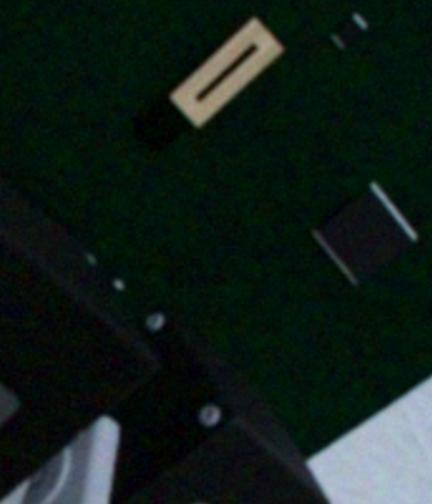

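Request:
{"op": "move", "data": {
  "target": [0,0,0,0,0,0, 0,0.27,0.48,0.001, 0,0.62,0.5,0.001, 0,0.62,0.5,0.001, 0.571,-0.68,-0.23,-0.17, 0.5,-0.3, -0.00042,0,0.00072,0,0,0, 0,0.479,0.664,-0.26, 0,0.62,0.5,0.001, 0,0.62,0.5,0.001, -0.98,-0.678,-0.226,-0.168, 0.5,-0.2],
  "speed": 0.01
}}

Request:
{"op": "wait", "data": {
  "seconds": 0.3
}}

Scene clock: 3655.43 s.
left_arm: end_effector_position=(+0.1849, +0.1970, +0.2188) hand_goal=(+0.000, +0.270, +0.480, +0.000, +0.000, +0.620, +0.500, +0.000, +0.000, +0.620, +0.500, +0.000, +0.570, -0.680, -0.230, -0.170) hand_measured=(+0.002, +0.252, +0.474, +0.002, -0.004, +0.602, +0.496, -0.002, -0.002, +0.612, +0.498, -0.002, +0.568, -0.682, -0.228, -0.168) hand_current_ma=(+0, -9, -1, +0, +0, -8, +0, +0, +0, -2, +0, +0, +0, +0, +0, +0) hand_state=(goal, goal, goal, goal, goal, goal, goal, goal, goal, goal, goal, goal, goal, goal, goal, goal) hand_current_limit=0.50 hand_speed=-0.30 end_effector_quat_wxyz=(+0.001, -0.069, +0.998, +0.000) | right_arm: end_effector_position=(+0.2056, -0.0045, +0.0530) hand_goal=(+0.000, +0.478, +0.664, -0.260, +0.000, +0.620, +0.500, +0.000, +0.000, +0.620, +0.500, +0.000, -0.980, -0.678, -0.226, -0.168) hand_measured=(+0.002, +0.478, +0.666, -0.258, +0.000, +0.604, +0.496, -0.002, +0.000, +0.602, +0.498, -0.002, -0.980, -0.678, -0.222, -0.168) hand_current_ma=(+2, +1, +2, +4, +0, -38, -4, -3, +0, -42, -3, -4, +1, +1, +6, +0) hand_state=(goal, goal, goal, goal, goal, goal, goal, goal, goal, goal, goal, goal, goal, goal, goal, goal) hand_current_limit=0.50 hand_speed=-0.20 end_effector_quat_wxyz=(-0.257, -0.067, +0.964, -0.017)
Joint positions: left_arm=[2.492 -1.313 -2.153 -1.245 1.572 -2.39] | right_arm=[0.743 -1.298 2.045 -1.88 -1.276 -1.016]
Joint torques (N m): left_arm=[7.06 17.33 10.3 2.88 -0.84 1.47] | right_arm=[-9.89 -14.49 -9.3 -4.69 -0.96 -2.16]
Wrist force (N, zeroed by zero_wrist_force): left_arm=[-0.1 0.0 0.0] | right_arm=[1.8 -1.3 -1.7]
Wrist torque (N m, zeroed by zero_wrist_force): left_arm=[0.12 0.01 -0.03] | right_arm=[-0.17 0.06 0.41]
Wrist force, peak (N, zeroed by zero_wrist_force): left_arm=[-0.2 -0.3 0.2] | right_arm=[2.2 -0.9 -2.0]
Hand target: left_arm +0.1849, +0.1970, +0.2188; +0.001, -0.069, +0.998, +0.000 | right_arm +0.2056, -0.0045, +0.0530; -0.257, -0.067, +0.964, -0.017
Off the commanded pose: left_arm 0.000 m, 0 deg | right_arm 0.000 m, 0 deg.
move: done

Scene clock: 3655.73 s.
left_arm: end_effector_position=(+0.1849, +0.1970, +0.2188) hand_goal=(+0.000, +0.270, +0.480, +0.000, +0.000, +0.620, +0.500, +0.000, +0.000, +0.620, +0.500, +0.000, +0.570, -0.680, -0.230, -0.170) hand_measured=(+0.002, +0.252, +0.474, +0.002, -0.004, +0.602, +0.496, -0.002, -0.002, +0.612, +0.498, -0.002, +0.568, -0.682, -0.228, -0.168) hand_current_ma=(+0, -9, -1, +0, +0, -8, +0, +0, +0, -2, +0, +0, +0, +0, +0, +0) hand_state=(goal, goal, goal, goal, goal, goal, goal, goal, goal, goal, goal, goal, goal, goal, goal, goal) hand_current_limit=0.50 hand_speed=-0.30 end_effector_quat_wxyz=(+0.001, -0.069, +0.998, +0.000) | right_arm: end_effector_position=(+0.2056, -0.0045, +0.0530) hand_goal=(+0.000, +0.478, +0.664, -0.260, +0.000, +0.620, +0.500, +0.000, +0.000, +0.620, +0.500, +0.000, -0.980, -0.678, -0.226, -0.168) hand_measured=(+0.002, +0.480, +0.666, -0.258, +0.000, +0.604, +0.496, -0.002, +0.000, +0.602, +0.498, -0.002, -0.980, -0.678, -0.222, -0.168) hand_current_ma=(+2, +1, +2, +4, +0, -38, -4, -3, +0, -42, -3, -4, +1, +1, +6, +0) hand_state=(goal, goal, goal, goal, goal, goal, goal, goal, goal, goal, goal, goal, goal, goal, goal, goal) hand_current_limit=0.50 hand_speed=-0.20 end_effector_quat_wxyz=(-0.257, -0.067, +0.964, -0.017)
Joint positions: left_arm=[2.492 -1.313 -2.153 -1.245 1.572 -2.39] | right_arm=[0.743 -1.298 2.045 -1.88 -1.276 -1.016]
Joint torques (N m): left_arm=[7.35 17 10.2 3.02 -0.73 1.33] | right_arm=[-10.42 -14.9 -9.46 -4.75 -0.96 -2.24]
Wrist force (N, zeroed by zero_wrist_force): left_arm=[-0.1 0.0 0.1] | right_arm=[1.9 -1.1 -1.5]
Wrist torque (N m, zeroed by zero_wrist_force): left_arm=[0.11 0.02 -0.02] | right_arm=[-0.16 0.05 0.41]
Wrist force, peak (N, zeroed by zero_wrist_force): left_arm=[-0.1 -0.1 0.2] | right_arm=[2.1 -1.1 -1.9]
Hand target: left_arm +0.1849, +0.1970, +0.2188; +0.001, -0.069, +0.998, +0.000 | right_arm +0.2056, -0.0045, +0.0530; -0.257, -0.067, +0.964, -0.017
Off the commanded pose: left_arm 0.000 m, 0 deg | right_arm 0.000 m, 0 deg.
wait: 0.30 s; at rest by 0.17 s

Request:
{"op": "move", "data": {
  "target": [0,0,0,0,0,0, 0,0.27,0.48,0.001, 0,0.62,0.5,0.001, 0,0.62,0.5,0.001, 0.571,-0.68,-0.23,-0.17, 0.5,-0.3, -0.00025,0,0.00043,0,0,0, 0,0.479,0.664,-0.26, 0,0.62,0.5,0.001, 0,0.62,0.5,0.001, -0.98,-0.678,-0.226,-0.168, 0.5,-0.2],
  "speed": 0.01
}}

Request:
{"op": "move", "data": {
  "target": [0,0,0,0,0,0, 0,0.27,0.48,0.001, 0,0.62,0.5,0.001, 0,0.62,0.5,0.001, 0.571,-0.68,-0.23,-0.17, 0.5,-0.3, 0.0006,0,0.00063,0,0,0, 0,0.479,0.664,-0.26, 0,0.62,0.5,0.001, 0,0.62,0.5,0.001, -0.98,-0.678,-0.226,-0.168, 0.5,-0.2],
  "speed": 0.01
}}

Request:
{"op": "move", "data": {
  "target": [0,0,0,0,0,0, 0,0.27,0.48,0.001, 0,0.62,0.5,0.001, 0,0.62,0.5,0.001, 0.571,-0.68,-0.23,-0.17, 0.5,-0.3, 0.0006,0,0.00063,0,0,0, 0,0.479,0.664,-0.26, 0,0.62,0.5,0.001, 0,0.62,0.5,0.001, -0.98,-0.678,-0.226,-0.168, 0.5,-0.2],
  "speed": 0.01
}}

Scene clock: 3681.97 s.
left_arm: end_effector_position=(+0.1849, +0.1970, +0.2188) hand_goal=(+0.000, +0.270, +0.480, +0.000, +0.000, +0.620, +0.500, +0.000, +0.000, +0.620, +0.500, +0.000, +0.570, -0.680, -0.230, -0.170) hand_measured=(+0.002, +0.252, +0.474, +0.002, -0.004, +0.602, +0.496, -0.002, -0.002, +0.612, +0.498, -0.002, +0.568, -0.682, -0.228, -0.168) hand_current_ma=(+0, -9, -1, +0, +0, -8, +0, +0, +0, -2, +0, +0, +0, +0, +0, +0) hand_state=(goal, goal, goal, goal, goal, goal, goal, goal, goal, goal, goal, goal, goal, goal, goal, goal) hand_current_limit=0.50 hand_speed=-0.30 end_effector_quat_wxyz=(+0.001, -0.069, +0.998, +0.000) | right_arm: end_effector_position=(+0.2056, -0.0045, +0.0527) hand_goal=(+0.000, +0.478, +0.664, -0.260, +0.000, +0.620, +0.500, +0.000, +0.000, +0.620, +0.500, +0.000, -0.980, -0.678, -0.226, -0.168) hand_measured=(+0.002, +0.480, +0.666, -0.258, +0.000, +0.604, +0.496, -0.002, +0.000, +0.602, +0.498, -0.002, -0.980, -0.678, -0.222, -0.168) hand_current_ma=(+2, +2, +2, +4, +0, -38, -4, -3, +0, -42, -3, -4, +1, +1, +6, +0) hand_state=(goal, goal, goal, goal, goal, goal, goal, goal, goal, goal, goal, goal, goal, goal, goal, goal) hand_current_limit=0.50 hand_speed=-0.20 end_effector_quat_wxyz=(-0.257, -0.067, +0.964, -0.017)
Joint positions: left_arm=[2.492 -1.313 -2.153 -1.245 1.572 -2.39] | right_arm=[0.743 -1.298 2.045 -1.881 -1.276 -1.016]
Joint torques (N m): left_arm=[7.24 14.89 11.73 3.42 -0.52 1.32] | right_arm=[-9.75 -14.4 -9.45 -4.93 -0.79 -1.93]
Wrist force (N, zeroed by zero_wrist_force): left_arm=[-0.1 0.0 0.0] | right_arm=[2.3 -1.1 -1.9]
Wrist torque (N m, zeroed by zero_wrist_force): left_arm=[0.12 0.01 -0.02] | right_arm=[-0.13 0.03 0.43]
Wrist force, peak (N, zeroed by zero_wrist_force): left_arm=[-0.1 -0.2 0.4] | right_arm=[2.4 -1.2 -2.0]
Hand target: left_arm +0.1849, +0.1970, +0.2188; +0.001, -0.069, +0.998, +0.000 | right_arm +0.2056, -0.0045, +0.0527; -0.257, -0.067, +0.964, -0.017
Off the commanded pose: left_arm 0.000 m, 0 deg | right_arm 0.000 m, 0 deg.
move: done

Scene clock: 3682.67 s.
left_arm: end_effector_position=(+0.1849, +0.1970, +0.2188) hand_goal=(+0.000, +0.270, +0.480, +0.000, +0.000, +0.620, +0.500, +0.000, +0.000, +0.620, +0.500, +0.000, +0.570, -0.680, -0.230, -0.170) hand_measured=(+0.002, +0.252, +0.474, +0.002, -0.004, +0.602, +0.496, -0.002, -0.002, +0.612, +0.498, -0.002, +0.568, -0.682, -0.228, -0.168) hand_current_ma=(+0, -9, -1, +0, +0, -8, +0, +0, +0, -2, +0, +0, +0, +0, +0, +0) hand_state=(goal, goal, goal, goal, goal, goal, goal, goal, goal, goal, goal, goal, goal, goal, goal, goal) hand_current_limit=0.50 hand_speed=-0.30 end_effector_quat_wxyz=(+0.001, -0.069, +0.998, +0.000) | right_arm: end_effector_position=(+0.2052, -0.0046, +0.0525) hand_goal=(+0.000, +0.478, +0.664, -0.260, +0.000, +0.620, +0.500, +0.000, +0.000, +0.620, +0.500, +0.000, -0.980, -0.678, -0.226, -0.168) hand_measured=(+0.002, +0.482, +0.666, -0.258, +0.000, +0.604, +0.496, -0.002, +0.000, +0.602, +0.498, -0.002, -0.980, -0.678, -0.222, -0.168) hand_current_ma=(+2, +5, +2, +4, +0, -38, -4, -3, +0, -42, -3, -4, +1, +1, +6, +0) hand_state=(goal, goal, goal, goal, goal, goal, goal, goal, goal, goal, goal, goal, goal, goal, goal, goal) hand_current_limit=0.50 hand_speed=-0.20 end_effector_quat_wxyz=(-0.258, -0.067, +0.964, -0.018)
Joint positions: left_arm=[2.492 -1.313 -2.153 -1.245 1.572 -2.39] | right_arm=[0.743 -1.298 2.046 -1.882 -1.276 -1.015]
Joint torques (N m): left_arm=[6.79 15.96 11.16 3.3 -0.78 1.25] | right_arm=[10.81 -42.04 -8.94 -4.68 2.56 1.9]
Wrist force (N, zeroed by zero_wrist_force): left_arm=[0.0 -0.2 0.0] | right_arm=[1.7 -1.1 -1.6]
Wrist torque (N m, zeroed by zero_wrist_force): left_arm=[0.09 -0.01 -0.01] | right_arm=[-0.15 0.08 0.31]
Wrist force, peak (N, zeroed by zero_wrist_force): left_arm=[-0.3 -0.1 -0.1] | right_arm=[2.4 -1.3 -1.9]
Hand target: left_arm +0.1849, +0.1970, +0.2188; +0.001, -0.069, +0.998, +0.000 | right_arm +0.2051, -0.0046, +0.0525; -0.257, -0.067, +0.964, -0.017
Off the commanded pose: left_arm 0.000 m, 0 deg | right_arm 0.000 m, 0 deg.
move: done

Scene clock: 3683.37 s.
left_arm: end_effector_position=(+0.1849, +0.1970, +0.2188) hand_goal=(+0.000, +0.270, +0.480, +0.000, +0.000, +0.620, +0.500, +0.000, +0.000, +0.620, +0.500, +0.000, +0.570, -0.680, -0.230, -0.170) hand_measured=(+0.002, +0.252, +0.474, +0.002, -0.004, +0.602, +0.496, -0.002, -0.002, +0.612, +0.498, -0.002, +0.568, -0.682, -0.228, -0.168) hand_current_ma=(+0, -9, -1, +0, +0, -8, +0, +0, +0, -2, +0, +0, +0, +0, +0, +0) hand_state=(goal, goal, goal, goal, goal, goal, goal, goal, goal, goal, goal, goal, goal, goal, goal, goal) hand_current_limit=0.50 hand_speed=-0.30 end_effector_quat_wxyz=(+0.001, -0.069, +0.998, +0.000) | right_arm: end_effector_position=(+0.2047, -0.0046, +0.0524) hand_goal=(+0.000, +0.478, +0.664, -0.260, +0.000, +0.620, +0.500, +0.000, +0.000, +0.620, +0.500, +0.000, -0.980, -0.678, -0.226, -0.168) hand_measured=(+0.002, +0.482, +0.666, -0.258, +0.000, +0.604, +0.496, -0.002, +0.000, +0.602, +0.498, -0.002, -0.980, -0.678, -0.222, -0.168) hand_current_ma=(+2, +5, +2, +4, +0, -38, -4, -3, +0, -42, -3, -4, +1, +1, +6, +0) hand_state=(goal, goal, goal, goal, goal, goal, goal, goal, goal, goal, goal, goal, goal, goal, goal, goal) hand_current_limit=0.50 hand_speed=-0.20 end_effector_quat_wxyz=(-0.257, -0.067, +0.964, -0.017)
Joint positions: left_arm=[2.492 -1.313 -2.153 -1.245 1.572 -2.39] | right_arm=[0.744 -1.298 2.047 -1.883 -1.275 -1.015]
Joint torques (N m): left_arm=[7.6 14.4 11.43 3.61 -0.79 1.21] | right_arm=[10.46 -42.41 -9.22 -4.59 2.59 1.92]
Wrist force (N, zeroed by zero_wrist_force): left_arm=[-0.3 -0.2 0.1] | right_arm=[1.9 -0.8 -1.5]
Wrist torque (N m, zeroed by zero_wrist_force): left_arm=[0.09 0.04 -0.04] | right_arm=[-0.11 0.05 0.23]
Wrist force, peak (N, zeroed by zero_wrist_force): left_arm=[-0.3 -0.2 0.1] | right_arm=[2.2 -1.3 -1.9]
Hand target: left_arm +0.1849, +0.1970, +0.2188; +0.001, -0.069, +0.998, +0.000 | right_arm +0.2046, -0.0046, +0.0524; -0.257, -0.067, +0.964, -0.017
Off the commanded pose: left_arm 0.000 m, 0 deg | right_arm 0.000 m, 0 deg.
move: done

Request:
{"op": "move", "data": {
  "target": [0,0,0,0,0,0, 0,0.27,0.48,0.001, 0,0.62,0.5,0.001, 0,0.62,0.5,0.001, 0.571,-0.68,-0.23,-0.17, 0.5,-0.3, 0.00056,0,0.00071,0,0,0, 0,0.479,0.664,-0.26, 0,0.62,0.5,0.001, 0,0.62,0.5,0.001, -0.98,-0.678,-0.226,-0.168, 0.5,-0.2],
  "speed": 0.01
}}

Request:
{"op": "move", "data": {
  "target": [0,0,0,0,0,0, 0,0.27,0.48,0.001, 0,0.62,0.5,0.001, 0,0.62,0.5,0.001, 0.571,-0.68,-0.23,-0.17, 0.5,-0.3, 0.00051,0,0.00078,0,0,0, 0,0.479,0.664,-0.26, 0,0.62,0.5,0.001, 0,0.62,0.5,0.001, -0.98,-0.678,-0.226,-0.168, 0.5,-0.2],
  "speed": 0.01
}}

Request:
{"op": "move", "data": {
  "target": [0,0,0,0,0,0, 0,0.27,0.48,0.001, 0,0.62,0.5,0.001, 0,0.62,0.5,0.001, 0.571,-0.68,-0.23,-0.17, 0.5,-0.3, 0.00047,0,0.00085,0,0,0, 0,0.479,0.664,-0.26, 0,0.62,0.5,0.001, 0,0.62,0.5,0.001, -0.98,-0.678,-0.226,-0.168, 0.5,-0.2],
  "speed": 0.01
}}

Scene clock: 3694.40 s.
left_arm: end_effector_position=(+0.1849, +0.1970, +0.2188) hand_goal=(+0.000, +0.270, +0.480, +0.000, +0.000, +0.620, +0.500, +0.000, +0.000, +0.620, +0.500, +0.000, +0.570, -0.680, -0.230, -0.170) hand_measured=(+0.002, +0.252, +0.474, +0.002, -0.004, +0.602, +0.496, -0.002, -0.002, +0.612, +0.498, -0.002, +0.568, -0.682, -0.228, -0.168) hand_current_ma=(+0, -9, -1, +0, +0, -8, +0, +0, +0, -2, +0, +0, +0, +0, +0, +0) hand_state=(goal, goal, goal, goal, goal, goal, goal, goal, goal, goal, goal, goal, goal, goal, goal, goal) hand_current_limit=0.50 hand_speed=-0.30 end_effector_quat_wxyz=(+0.001, -0.069, +0.998, +0.000) | right_arm: end_effector_position=(+0.2042, -0.0047, +0.0522) hand_goal=(+0.000, +0.478, +0.664, -0.260, +0.000, +0.620, +0.500, +0.000, +0.000, +0.620, +0.500, +0.000, -0.980, -0.678, -0.226, -0.168) hand_measured=(+0.002, +0.482, +0.666, -0.258, +0.000, +0.604, +0.496, -0.002, +0.000, +0.602, +0.498, -0.002, -0.980, -0.678, -0.222, -0.168) hand_current_ma=(+2, +5, +2, +4, +0, -38, -4, -3, +0, -42, -3, -4, +1, +1, +6, +0) hand_state=(goal, goal, goal, goal, goal, goal, goal, goal, goal, goal, goal, goal, goal, goal, goal, goal) hand_current_limit=0.50 hand_speed=-0.20 end_effector_quat_wxyz=(-0.257, -0.067, +0.964, -0.017)
Joint positions: left_arm=[2.492 -1.313 -2.153 -1.245 1.572 -2.39] | right_arm=[0.745 -1.299 2.048 -1.884 -1.275 -1.014]
Joint torques (N m): left_arm=[8.7 15.24 11.15 3.63 -0.34 1.25] | right_arm=[11.4 -42.91 -9.21 -4.69 2.62 1.9]
Wrist force (N, zeroed by zero_wrist_force): left_arm=[-0.1 0.0 0.2] | right_arm=[1.5 -0.8 -1.2]
Wrist torque (N m, zeroed by zero_wrist_force): left_arm=[0.10 0.02 -0.03] | right_arm=[-0.13 0.03 0.22]
Wrist force, peak (N, zeroed by zero_wrist_force): left_arm=[-0.1 -0.2 0.4] | right_arm=[2.1 -1.2 -2.1]
Hand target: left_arm +0.1849, +0.1970, +0.2188; +0.001, -0.069, +0.998, +0.000 | right_arm +0.2041, -0.0047, +0.0522; -0.257, -0.067, +0.964, -0.017
Off the commanded pose: left_arm 0.000 m, 0 deg | right_arm 0.000 m, 0 deg.
move: done

Scene clock: 3695.10 s.
left_arm: end_effector_position=(+0.1849, +0.1970, +0.2188) hand_goal=(+0.000, +0.270, +0.480, +0.000, +0.000, +0.620, +0.500, +0.000, +0.000, +0.620, +0.500, +0.000, +0.570, -0.680, -0.230, -0.170) hand_measured=(+0.002, +0.252, +0.474, +0.002, -0.004, +0.602, +0.496, -0.002, -0.002, +0.612, +0.498, -0.002, +0.568, -0.682, -0.228, -0.168) hand_current_ma=(+0, -9, -1, +0, +0, -8, +0, +0, +0, -2, +0, +0, +0, +0, +0, +0) hand_state=(goal, goal, goal, goal, goal, goal, goal, goal, goal, goal, goal, goal, goal, goal, goal, goal) hand_current_limit=0.50 hand_speed=-0.30 end_effector_quat_wxyz=(+0.001, -0.069, +0.998, +0.000) | right_arm: end_effector_position=(+0.2037, -0.0048, +0.0519) hand_goal=(+0.000, +0.478, +0.664, -0.260, +0.000, +0.620, +0.500, +0.000, +0.000, +0.620, +0.500, +0.000, -0.980, -0.678, -0.226, -0.168) hand_measured=(+0.002, +0.482, +0.666, -0.258, +0.000, +0.604, +0.496, -0.002, +0.000, +0.602, +0.498, -0.002, -0.980, -0.678, -0.222, -0.168) hand_current_ma=(+2, +5, +2, +4, +0, -38, -4, -3, +0, -42, -3, -4, +1, +1, +6, +0) hand_state=(goal, goal, goal, goal, goal, goal, goal, goal, goal, goal, goal, goal, goal, goal, goal, goal) hand_current_limit=0.50 hand_speed=-0.20 end_effector_quat_wxyz=(-0.257, -0.067, +0.964, -0.017)
Joint positions: left_arm=[2.492 -1.313 -2.153 -1.245 1.572 -2.39] | right_arm=[0.745 -1.299 2.049 -1.885 -1.275 -1.014]
Joint torques (N m): left_arm=[7.49 13.23 10.14 3.75 -0.52 1.19] | right_arm=[11.31 -42.47 -8.81 -4.69 2.62 1.78]
Wrist force (N, zeroed by zero_wrist_force): left_arm=[0.1 -0.2 0.1] | right_arm=[1.3 -1.0 -1.6]
Wrist torque (N m, zeroed by zero_wrist_force): left_arm=[0.09 -0.01 -0.01] | right_arm=[-0.14 0.05 0.21]
Wrist force, peak (N, zeroed by zero_wrist_force): left_arm=[-0.2 -0.1 0.2] | right_arm=[1.6 -0.8 -1.7]
Hand target: left_arm +0.1849, +0.1970, +0.2188; +0.001, -0.069, +0.998, +0.000 | right_arm +0.2037, -0.0048, +0.0519; -0.257, -0.067, +0.964, -0.017
Off the commanded pose: left_arm 0.000 m, 0 deg | right_arm 0.000 m, 0 deg.
move: done

Scene clock: 3695.80 s.
left_arm: end_effector_position=(+0.1849, +0.1970, +0.2188) hand_goal=(+0.000, +0.270, +0.480, +0.000, +0.000, +0.620, +0.500, +0.000, +0.000, +0.620, +0.500, +0.000, +0.570, -0.680, -0.230, -0.170) hand_measured=(+0.002, +0.252, +0.474, +0.002, -0.004, +0.602, +0.496, -0.002, -0.002, +0.612, +0.498, -0.002, +0.568, -0.682, -0.228, -0.168) hand_current_ma=(+0, -9, -1, +0, +0, -8, +0, +0, +0, -2, +0, +0, +0, +0, +0, +0) hand_state=(goal, goal, goal, goal, goal, goal, goal, goal, goal, goal, goal, goal, goal, goal, goal, goal) hand_current_limit=0.50 hand_speed=-0.30 end_effector_quat_wxyz=(+0.001, -0.069, +0.998, +0.000) | right_arm: end_effector_position=(+0.2032, -0.0048, +0.0516) hand_goal=(+0.000, +0.478, +0.664, -0.260, +0.000, +0.620, +0.500, +0.000, +0.000, +0.620, +0.500, +0.000, -0.980, -0.678, -0.226, -0.168) hand_measured=(+0.002, +0.482, +0.666, -0.258, +0.000, +0.604, +0.496, -0.002, +0.000, +0.602, +0.498, -0.002, -0.980, -0.678, -0.222, -0.168) hand_current_ma=(+2, +5, +2, +4, +0, -38, -4, -3, +0, -42, -3, -4, +1, +1, +6, +0) hand_state=(goal, goal, goal, goal, goal, goal, goal, goal, goal, goal, goal, goal, goal, goal, goal, goal) hand_current_limit=0.50 hand_speed=-0.20 end_effector_quat_wxyz=(-0.257, -0.067, +0.964, -0.017)
Joint positions: left_arm=[2.492 -1.313 -2.153 -1.245 1.572 -2.39] | right_arm=[0.746 -1.299 2.051 -1.886 -1.275 -1.013]
Joint torques (N m): left_arm=[8.08 13.57 9.71 3.62 -0.43 1.03] | right_arm=[11.15 -42.55 -9.63 -4.87 2.6 1.85]
Wrist force (N, zeroed by zero_wrist_force): left_arm=[-0.1 0.1 -0.1] | right_arm=[1.5 -1.0 -1.4]
Wrist torque (N m, zeroed by zero_wrist_force): left_arm=[0.15 0.01 -0.03] | right_arm=[-0.14 0.01 0.22]
Wrist force, peak (N, zeroed by zero_wrist_force): left_arm=[-0.3 -0.3 0.0] | right_arm=[1.4 -1.3 -1.7]
Hand target: left_arm +0.1849, +0.1970, +0.2188; +0.001, -0.069, +0.998, +0.000 | right_arm +0.2032, -0.0048, +0.0516; -0.257, -0.067, +0.964, -0.017
Off the commanded pose: left_arm 0.000 m, 0 deg | right_arm 0.000 m, 0 deg.
move: done

Request:
{"op": "move", "data": {
  "target": [0,0,0,0,0,0, 0,0.27,0.48,0.001, 0,0.62,0.5,0.001, 0,0.62,0.5,0.001, 0.571,-0.68,-0.23,-0.17, 0.5,-0.3, -0.00042,0,0.00072,0,0,0, 0,0.479,0.664,-0.26, 0,0.62,0.5,0.001, 0,0.62,0.5,0.001, -0.98,-0.678,-0.226,-0.168, 0.5,-0.2],
  "speed": 0.01
}}

Request:
{"op": "move", "data": {
  "target": [0,0,0,0,0,0, 0,0.27,0.48,0.001, 0,0.62,0.5,0.001, 0,0.62,0.5,0.001, 0.571,-0.68,-0.23,-0.17, 0.5,-0.3, -0.00042,0,0.00072,0,0,0, 0,0.479,0.664,-0.26, 0,0.62,0.5,0.001, 0,0.62,0.5,0.001, -0.98,-0.678,-0.226,-0.168, 0.5,-0.2],
  "speed": 0.01
}}

Scene clock: 3701.20 s.
left_arm: end_effector_position=(+0.1849, +0.1970, +0.2188) hand_goal=(+0.000, +0.270, +0.480, +0.000, +0.000, +0.620, +0.500, +0.000, +0.000, +0.620, +0.500, +0.000, +0.570, -0.680, -0.230, -0.170) hand_measured=(+0.002, +0.252, +0.474, +0.002, -0.004, +0.602, +0.496, -0.002, -0.002, +0.612, +0.498, -0.002, +0.568, -0.682, -0.228, -0.168) hand_current_ma=(+0, -9, -1, +0, +0, -8, +0, +0, +0, -2, +0, +0, +0, +0, +0, +0) hand_state=(goal, goal, goal, goal, goal, goal, goal, goal, goal, goal, goal, goal, goal, goal, goal, goal) hand_current_limit=0.50 hand_speed=-0.30 end_effector_quat_wxyz=(+0.001, -0.069, +0.998, +0.000) | right_arm: end_effector_position=(+0.2032, -0.0048, +0.0512) hand_goal=(+0.000, +0.478, +0.664, -0.260, +0.000, +0.620, +0.500, +0.000, +0.000, +0.620, +0.500, +0.000, -0.980, -0.678, -0.226, -0.168) hand_measured=(+0.002, +0.482, +0.666, -0.258, +0.000, +0.604, +0.496, -0.002, +0.000, +0.602, +0.498, -0.002, -0.980, -0.678, -0.222, -0.168) hand_current_ma=(+2, +5, +2, +4, +0, -38, -4, -3, +0, -42, -3, -4, +1, +1, +6, +0) hand_state=(goal, goal, goal, goal, goal, goal, goal, goal, goal, goal, goal, goal, goal, goal, goal, goal) hand_current_limit=0.50 hand_speed=-0.20 end_effector_quat_wxyz=(-0.257, -0.067, +0.964, -0.017)
Joint positions: left_arm=[2.492 -1.313 -2.153 -1.245 1.572 -2.39] | right_arm=[0.746 -1.298 2.051 -1.887 -1.275 -1.013]
Joint torques (N m): left_arm=[7.52 14.99 11.12 3.77 -0.25 1.09] | right_arm=[11.18 -14.87 -9.18 -4.7 2.59 1.67]
Wrist force (N, zeroed by zero_wrist_force): left_arm=[0.0 -0.2 0.0] | right_arm=[1.2 -0.8 -1.5]
Wrist torque (N m, zeroed by zero_wrist_force): left_arm=[0.08 0.00 -0.01] | right_arm=[-0.11 0.06 0.20]
Wrist force, peak (N, zeroed by zero_wrist_force): left_arm=[0.0 -0.2 0.4] | right_arm=[1.2 -1.2 -2.0]
Hand target: left_arm +0.1849, +0.1970, +0.2188; +0.001, -0.069, +0.998, +0.000 | right_arm +0.2032, -0.0048, +0.0511; -0.257, -0.067, +0.964, -0.017
Off the commanded pose: left_arm 0.000 m, 0 deg | right_arm 0.000 m, 0 deg.
move: done

Scene clock: 3701.90 s.
left_arm: end_effector_position=(+0.1849, +0.1970, +0.2188) hand_goal=(+0.000, +0.270, +0.480, +0.000, +0.000, +0.620, +0.500, +0.000, +0.000, +0.620, +0.500, +0.000, +0.570, -0.680, -0.230, -0.170) hand_measured=(+0.002, +0.252, +0.474, +0.002, -0.004, +0.602, +0.496, -0.002, -0.002, +0.612, +0.498, -0.002, +0.568, -0.682, -0.228, -0.168) hand_current_ma=(+0, -9, -1, +0, +0, -8, +0, +0, +0, -2, +0, +0, +0, +0, +0, +0) hand_state=(goal, goal, goal, goal, goal, goal, goal, goal, goal, goal, goal, goal, goal, goal, goal, goal) hand_current_limit=0.50 hand_speed=-0.30 end_effector_quat_wxyz=(+0.001, -0.069, +0.998, +0.000) | right_arm: end_effector_position=(+0.2032, -0.0048, +0.0506) hand_goal=(+0.000, +0.478, +0.664, -0.260, +0.000, +0.620, +0.500, +0.000, +0.000, +0.620, +0.500, +0.000, -0.980, -0.678, -0.226, -0.168) hand_measured=(+0.002, +0.482, +0.666, -0.258, +0.000, +0.604, +0.496, -0.002, +0.000, +0.602, +0.498, -0.002, -0.980, -0.678, -0.222, -0.168) hand_current_ma=(+2, +5, +2, +4, +0, -38, -4, -3, +0, -42, -3, -4, +1, +1, +6, +0) hand_state=(goal, goal, goal, goal, goal, goal, goal, goal, goal, goal, goal, goal, goal, goal, goal, goal) hand_current_limit=0.50 hand_speed=-0.20 end_effector_quat_wxyz=(-0.257, -0.067, +0.964, -0.017)
Joint positions: left_arm=[2.492 -1.313 -2.153 -1.245 1.572 -2.39] | right_arm=[0.746 -1.297 2.052 -1.889 -1.275 -1.013]
Joint torques (N m): left_arm=[7.11 14.3 11.49 3.78 -0.49 0.94] | right_arm=[9.15 -15.29 -9.51 -4.74 2.37 1.36]
Wrist force (N, zeroed by zero_wrist_force): left_arm=[-0.1 -0.2 0.0] | right_arm=[1.3 -1.0 -1.5]
Wrist torque (N m, zeroed by zero_wrist_force): left_arm=[0.10 0.01 -0.03] | right_arm=[-0.14 0.04 0.22]
Wrist force, peak (N, zeroed by zero_wrist_force): left_arm=[-0.1 -0.2 0.2] | right_arm=[1.4 -1.0 -1.7]
Hand target: left_arm +0.1849, +0.1970, +0.2188; +0.001, -0.069, +0.998, +0.000 | right_arm +0.2032, -0.0048, +0.0506; -0.257, -0.067, +0.964, -0.017
Off the commanded pose: left_arm 0.000 m, 0 deg | right_arm 0.000 m, 0 deg.
move: done

Request:
{"op": "move", "data": {
  "target": [
    [0,0,0,0,0,0, 0,0.27,0.48,0.001, 0,0.62,0.5,0.001, 0,0.62,0.5,0.001, 0.571,-0.68,-0.23,-0.17, 0.5,-0.3, 0.01732,0,0.01,0,0,0, 0,0.479,0.664,-0.26, 0,0.62,0.5,0.001, 0,0.62,0.5,0.001, -0.98,-0.678,-0.226,-0.168, 0.5,-0.2],
    [0,0,0,0,0,0, 0,0.27,0.48,0.001, 0,0.62,0.5,0.001, 0,0.62,0.5,0.001, 0.571,-0.68,-0.23,-0.17, 0.5,-0.3, 0.08497,0,-0.04717,0,0,0, 0,0.479,0.664,-0.26, 0,0.62,0.5,0.001, 0,0.62,0.5,0.001, -0.98,-0.678,-0.226,-0.168, 0.5,-0.2],
    [0,0,0,0,0,0, 0,0.27,0.48,0.001, 0,0.62,0.5,0.001, 0,0.62,0.5,0.001, 0.571,-0.68,-0.23,-0.17, 0.5,-0.3, 0.16695,-0.0712,0.0002,0,-0.1667,0, 0,0.479,0.664,-0.26, 0,0.62,0.5,0.001, 0,0.62,0.5,0.001, -0.98,-0.678,-0.226,-0.168, 0.5,-0.2],
    [0,0,0,0,0,0, 0,0.27,0.48,0.001, 0,0.62,0.5,0.001, 0,0.62,0.5,0.001, 0.571,-0.68,-0.23,-0.17, 0.5,-0.3, 0.1203,-0.0712,0.081,0,-0.1667,0, 0,0.479,0.664,-0.26, 0,0.62,0.5,0.001, 0,0.62,0.5,0.001, -0.98,-0.678,-0.226,-0.168, 0.5,-0.2]
  ],
  "speed": [0.03,0.08,0.12,0.08],
  "blend": [0,0.01,0.005,0],
  "cameras": ["cam_right_wrist"]
}}

Request:
{"op": "zoom_image", "data": {
  "camera": "cam_right_wrist",
  "region": [460, 190, 516, 250]
}}

Request:
{"op": "zoom_image", "data": {
  "camera": "cam_right_wrist",
  "region": [462, 192, 492, 222]
}}

Scene clock: 3719.73 s.
left_arm: end_effector_position=(+0.1849, +0.1970, +0.2188) hand_goal=(+0.000, +0.270, +0.480, +0.000, +0.000, +0.620, +0.500, +0.000, +0.000, +0.620, +0.500, +0.000, +0.570, -0.680, -0.230, -0.170) hand_measured=(+0.002, +0.252, +0.474, +0.002, -0.004, +0.602, +0.496, -0.002, -0.002, +0.612, +0.498, -0.002, +0.568, -0.682, -0.228, -0.168) hand_current_ma=(+0, -9, -1, +0, +0, -8, +0, +0, +0, -2, +0, +0, +0, +0, +0, +0) hand_state=(goal, goal, goal, goal, goal, goal, goal, goal, goal, goal, goal, goal, goal, goal, goal, goal) hand_current_limit=0.50 hand_speed=-0.30 end_effector_quat_wxyz=(+0.001, -0.069, +0.998, +0.000) | right_arm: end_effector_position=(+0.1231, -0.0591, +0.0445) hand_goal=(+0.000, +0.478, +0.664, -0.260, +0.000, +0.620, +0.500, +0.000, +0.000, +0.620, +0.500, +0.000, -0.980, -0.678, -0.226, -0.168) hand_measured=(+0.002, +0.472, +0.666, -0.258, +0.000, +0.604, +0.496, -0.002, +0.000, +0.602, +0.498, -0.002, -0.980, -0.678, -0.222, -0.168) hand_current_ma=(+2, -8, +2, +4, +0, -38, -4, -3, +0, -42, -3, -4, +1, +1, +6, +0) hand_state=(goal, goal, goal, goal, goal, goal, goal, goal, goal, goal, goal, goal, goal, goal, goal, goal) hand_current_limit=0.50 hand_speed=-0.20 end_effector_quat_wxyz=(+0.001, -0.069, +0.998, +0.000)
Joint positions: left_arm=[2.492 -1.313 -2.153 -1.245 1.572 -2.39] | right_arm=[1.007 -1.545 2.472 -2.499 -1.572 -0.685]
Joint torques (N m): left_arm=[7.44 13.63 10.91 4.26 -0.56 1.06] | right_arm=[11.03 -1.85 -9.04 -6 1.32 1.99]
Wrist force (N, zeroed by zero_wrist_force): left_arm=[0.1 -0.2 0.0] | right_arm=[-0.2 -1.1 -0.6]
Wrist torque (N m, zeroed by zero_wrist_force): left_arm=[0.09 -0.01 -0.01] | right_arm=[-0.06 0.04 -0.09]
Wrist force, peak (N, zeroed by zero_wrist_force): left_arm=[-0.3 -0.1 0.2] | right_arm=[1.5 -1.1 -1.9]
Hand target: left_arm +0.1849, +0.1970, +0.2188; +0.001, -0.069, +0.998, +0.000 | right_arm +0.1231, -0.0591, +0.0444; +0.001, -0.069, +0.998, +0.000
Off the commanded pose: left_arm 0.000 m, 0 deg | right_arm 0.000 m, 0 deg.
move: done
camera_calibration:
cam_right_wrist: T_world_to_cam=[[0.693192, 0.720581, -0.0157566, -0.00573621], [0.482344, -0.447545, 0.753026, -0.172548], [0.535564, -0.529592, -0.657802, 0.0558586], [0, 0, 0, 1]] pos_world=[0.0572881, -0.0435074, 0.166587]
Images, in order (width x height): cam_right_wrist 672x504.

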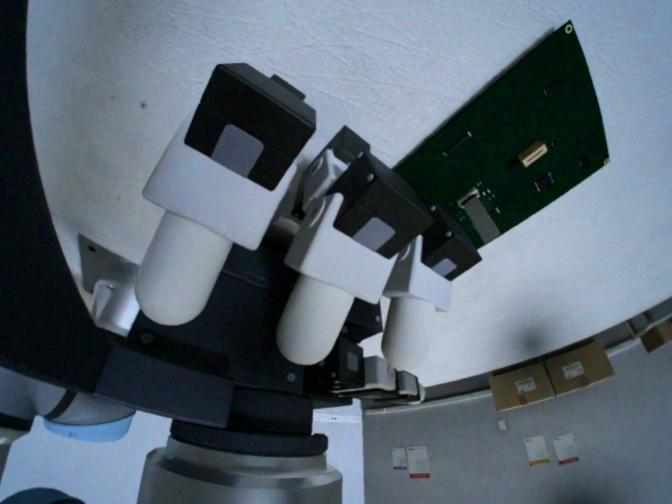

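Scaled by 8.400 from the camera's 672x504 image, which has a finer 960x720 frame.

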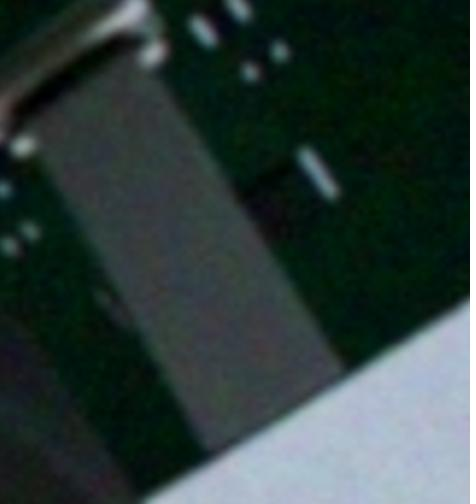

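Scaled by 16.800 from the camera's 672x504 image, which has a finer 960x720 frame.

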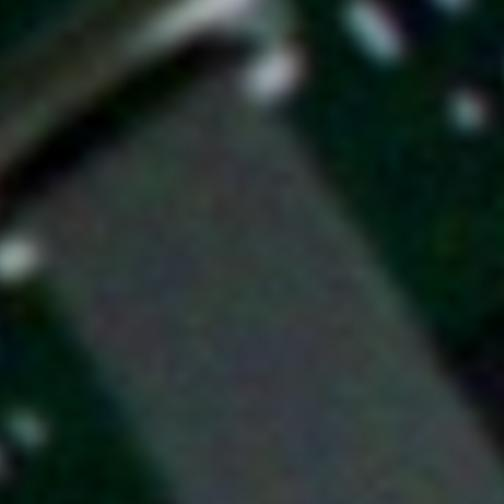

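Request:
{"op": "execute_actions", "data": {
  "actions": [],
  "cameras": ["cam_right_wrist", "cam_high"]
}}

Request:
{"op": "zoom_image", "data": {
  "camera": "cam_right_wrist",
  "region": [440, 175, 500, 225]
}}

Request:
{"op": "zoom_image", "data": {
  "camera": "cam_high",
  "region": [220, 170, 270, 208]
}}

Scene clock: 3744.27 s.
left_arm: end_effector_position=(+0.1849, +0.1970, +0.2188) hand_goal=(+0.000, +0.270, +0.480, +0.000, +0.000, +0.620, +0.500, +0.000, +0.000, +0.620, +0.500, +0.000, +0.570, -0.680, -0.230, -0.170) hand_measured=(+0.002, +0.252, +0.474, +0.002, -0.004, +0.602, +0.496, -0.002, -0.002, +0.612, +0.498, -0.002, +0.568, -0.682, -0.228, -0.168) hand_current_ma=(+0, -9, -1, +0, +0, -8, +0, +0, +0, -2, +0, +0, +0, +0, +0, +0) hand_state=(goal, goal, goal, goal, goal, goal, goal, goal, goal, goal, goal, goal, goal, goal, goal, goal) hand_current_limit=0.50 hand_speed=-0.30 end_effector_quat_wxyz=(+0.001, -0.069, +0.998, +0.000) | right_arm: end_effector_position=(+0.1231, -0.0591, +0.0445) hand_goal=(+0.000, +0.478, +0.664, -0.260, +0.000, +0.620, +0.500, +0.000, +0.000, +0.620, +0.500, +0.000, -0.980, -0.678, -0.226, -0.168) hand_measured=(+0.002, +0.472, +0.666, -0.258, +0.000, +0.604, +0.496, -0.002, +0.000, +0.602, +0.498, -0.002, -0.980, -0.678, -0.222, -0.168) hand_current_ma=(+2, -8, +2, +4, +0, -38, -4, -3, +0, -42, -3, -4, +1, +1, +6, +0) hand_state=(goal, goal, goal, goal, goal, goal, goal, goal, goal, goal, goal, goal, goal, goal, goal, goal) hand_current_limit=0.50 hand_speed=-0.20 end_effector_quat_wxyz=(+0.001, -0.069, +0.998, +0.000)
Joint positions: left_arm=[2.492 -1.313 -2.153 -1.245 1.572 -2.39] | right_arm=[1.007 -1.545 2.472 -2.499 -1.572 -0.685]
Joint velocities: within noise
Joint torques (N m): left_arm=[7.33 13.28 11.93 4.15 -0.19 1.09] | right_arm=[11.15 -2.54 -8.93 -5.87 1.59 2.02]
Motor temperatures (°C): left_arm=[23 26 24 34 30 33] | right_arm=[25 26 27 29 30 32]
Wrist force (N, zeroed by zero_wrist_force): left_arm=[-0.1 -0.2 0.3] | right_arm=[0.0 -1.1 -0.6]
Wrist torque (N m, zeroed by zero_wrist_force): left_arm=[0.07 0.02 -0.02] | right_arm=[-0.05 0.00 -0.06]
Wrist force, peak (N, zeroed by zero_wrist_force): left_arm=[-0.2 -0.1 0.3] | right_arm=[-0.1 -1.4 -0.6]
Hand target: left_arm +0.1849, +0.1970, +0.2188; +0.001, -0.069, +0.998, +0.000 | right_arm +0.1231, -0.0591, +0.0444; +0.001, -0.069, +0.998, +0.000
Off the commanded pose: left_arm 0.000 m, 0 deg | right_arm 0.000 m, 0 deg.
camera_calibration:
cam_right_wrist: T_world_to_cam=[[0.693227, 0.720548, -0.0157027, -0.00574868], [0.482295, -0.447597, 0.753026, -0.172548], [0.535563, -0.529592, -0.657803, 0.0558587], [0, 0, 0, 1]] pos_world=[0.0572882, -0.0435074, 0.166587]
Images, in order (width x height): cam_high 672x504, cam_right_wrist 672x504.

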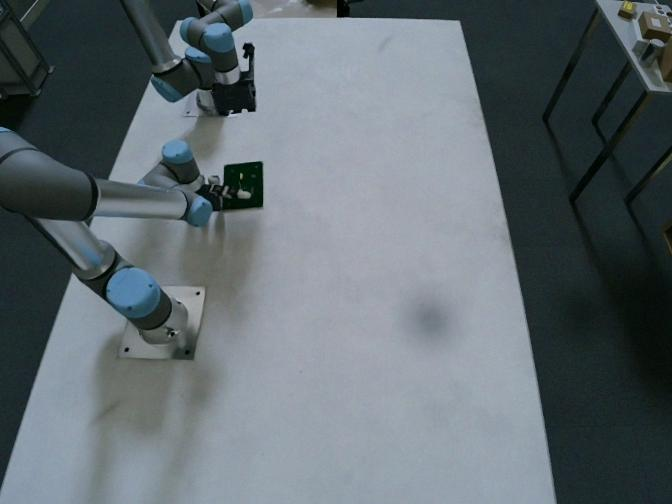

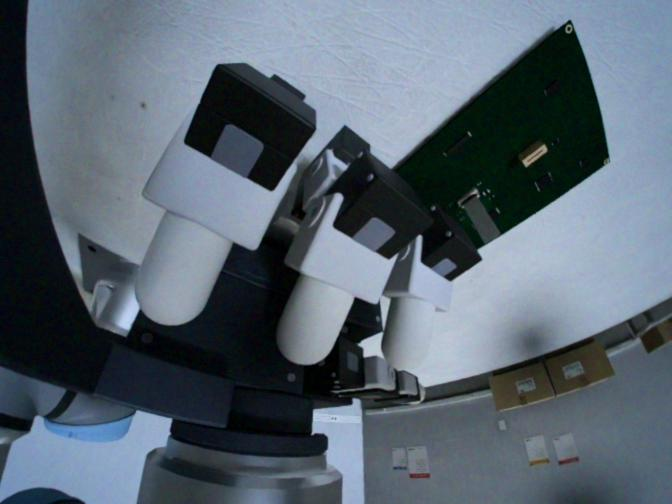

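Scaled by 8.400 from the camera's 672x504 image, which has a finer 960x720 frame.

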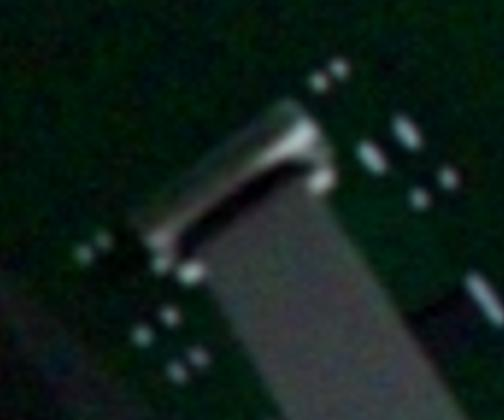

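Scaled by 10.080 from the camera's 672x504 image, which has a finer 960x720 frame.

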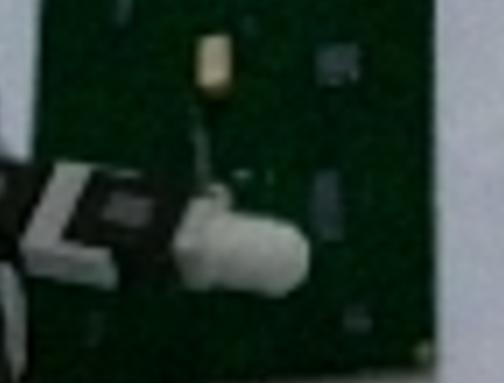

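Request:
{"op": "zoom_image", "data": {
  "camera": "cam_right_wrist",
  "region": [450, 180, 490, 214]
}}

Request:
{"op": "zoom_image", "data": {
  "camera": "cam_high",
  "region": [216, 152, 272, 214]
}}

Scaled by 12.600 from the camera's 672x504 image, which has a finer 960x720 frame.

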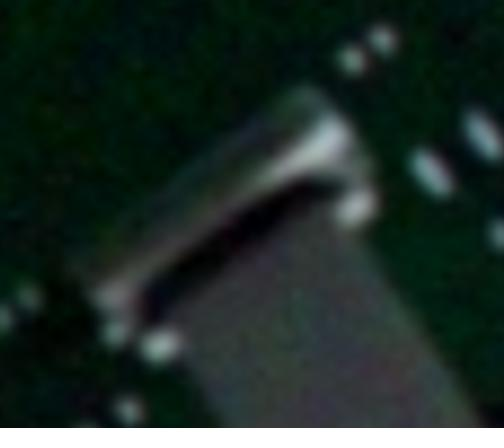

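Scaled by 8.129 from the camera's 672x504 image, which has a finer 960x720 frame.

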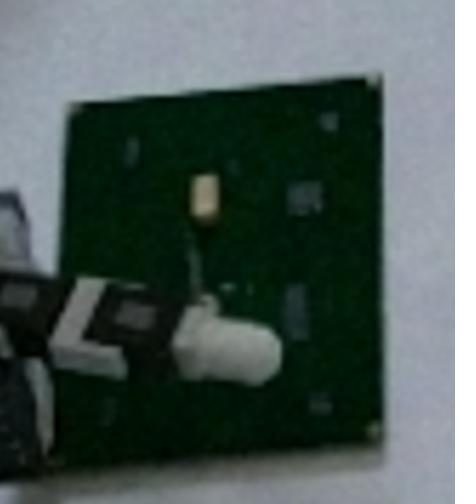

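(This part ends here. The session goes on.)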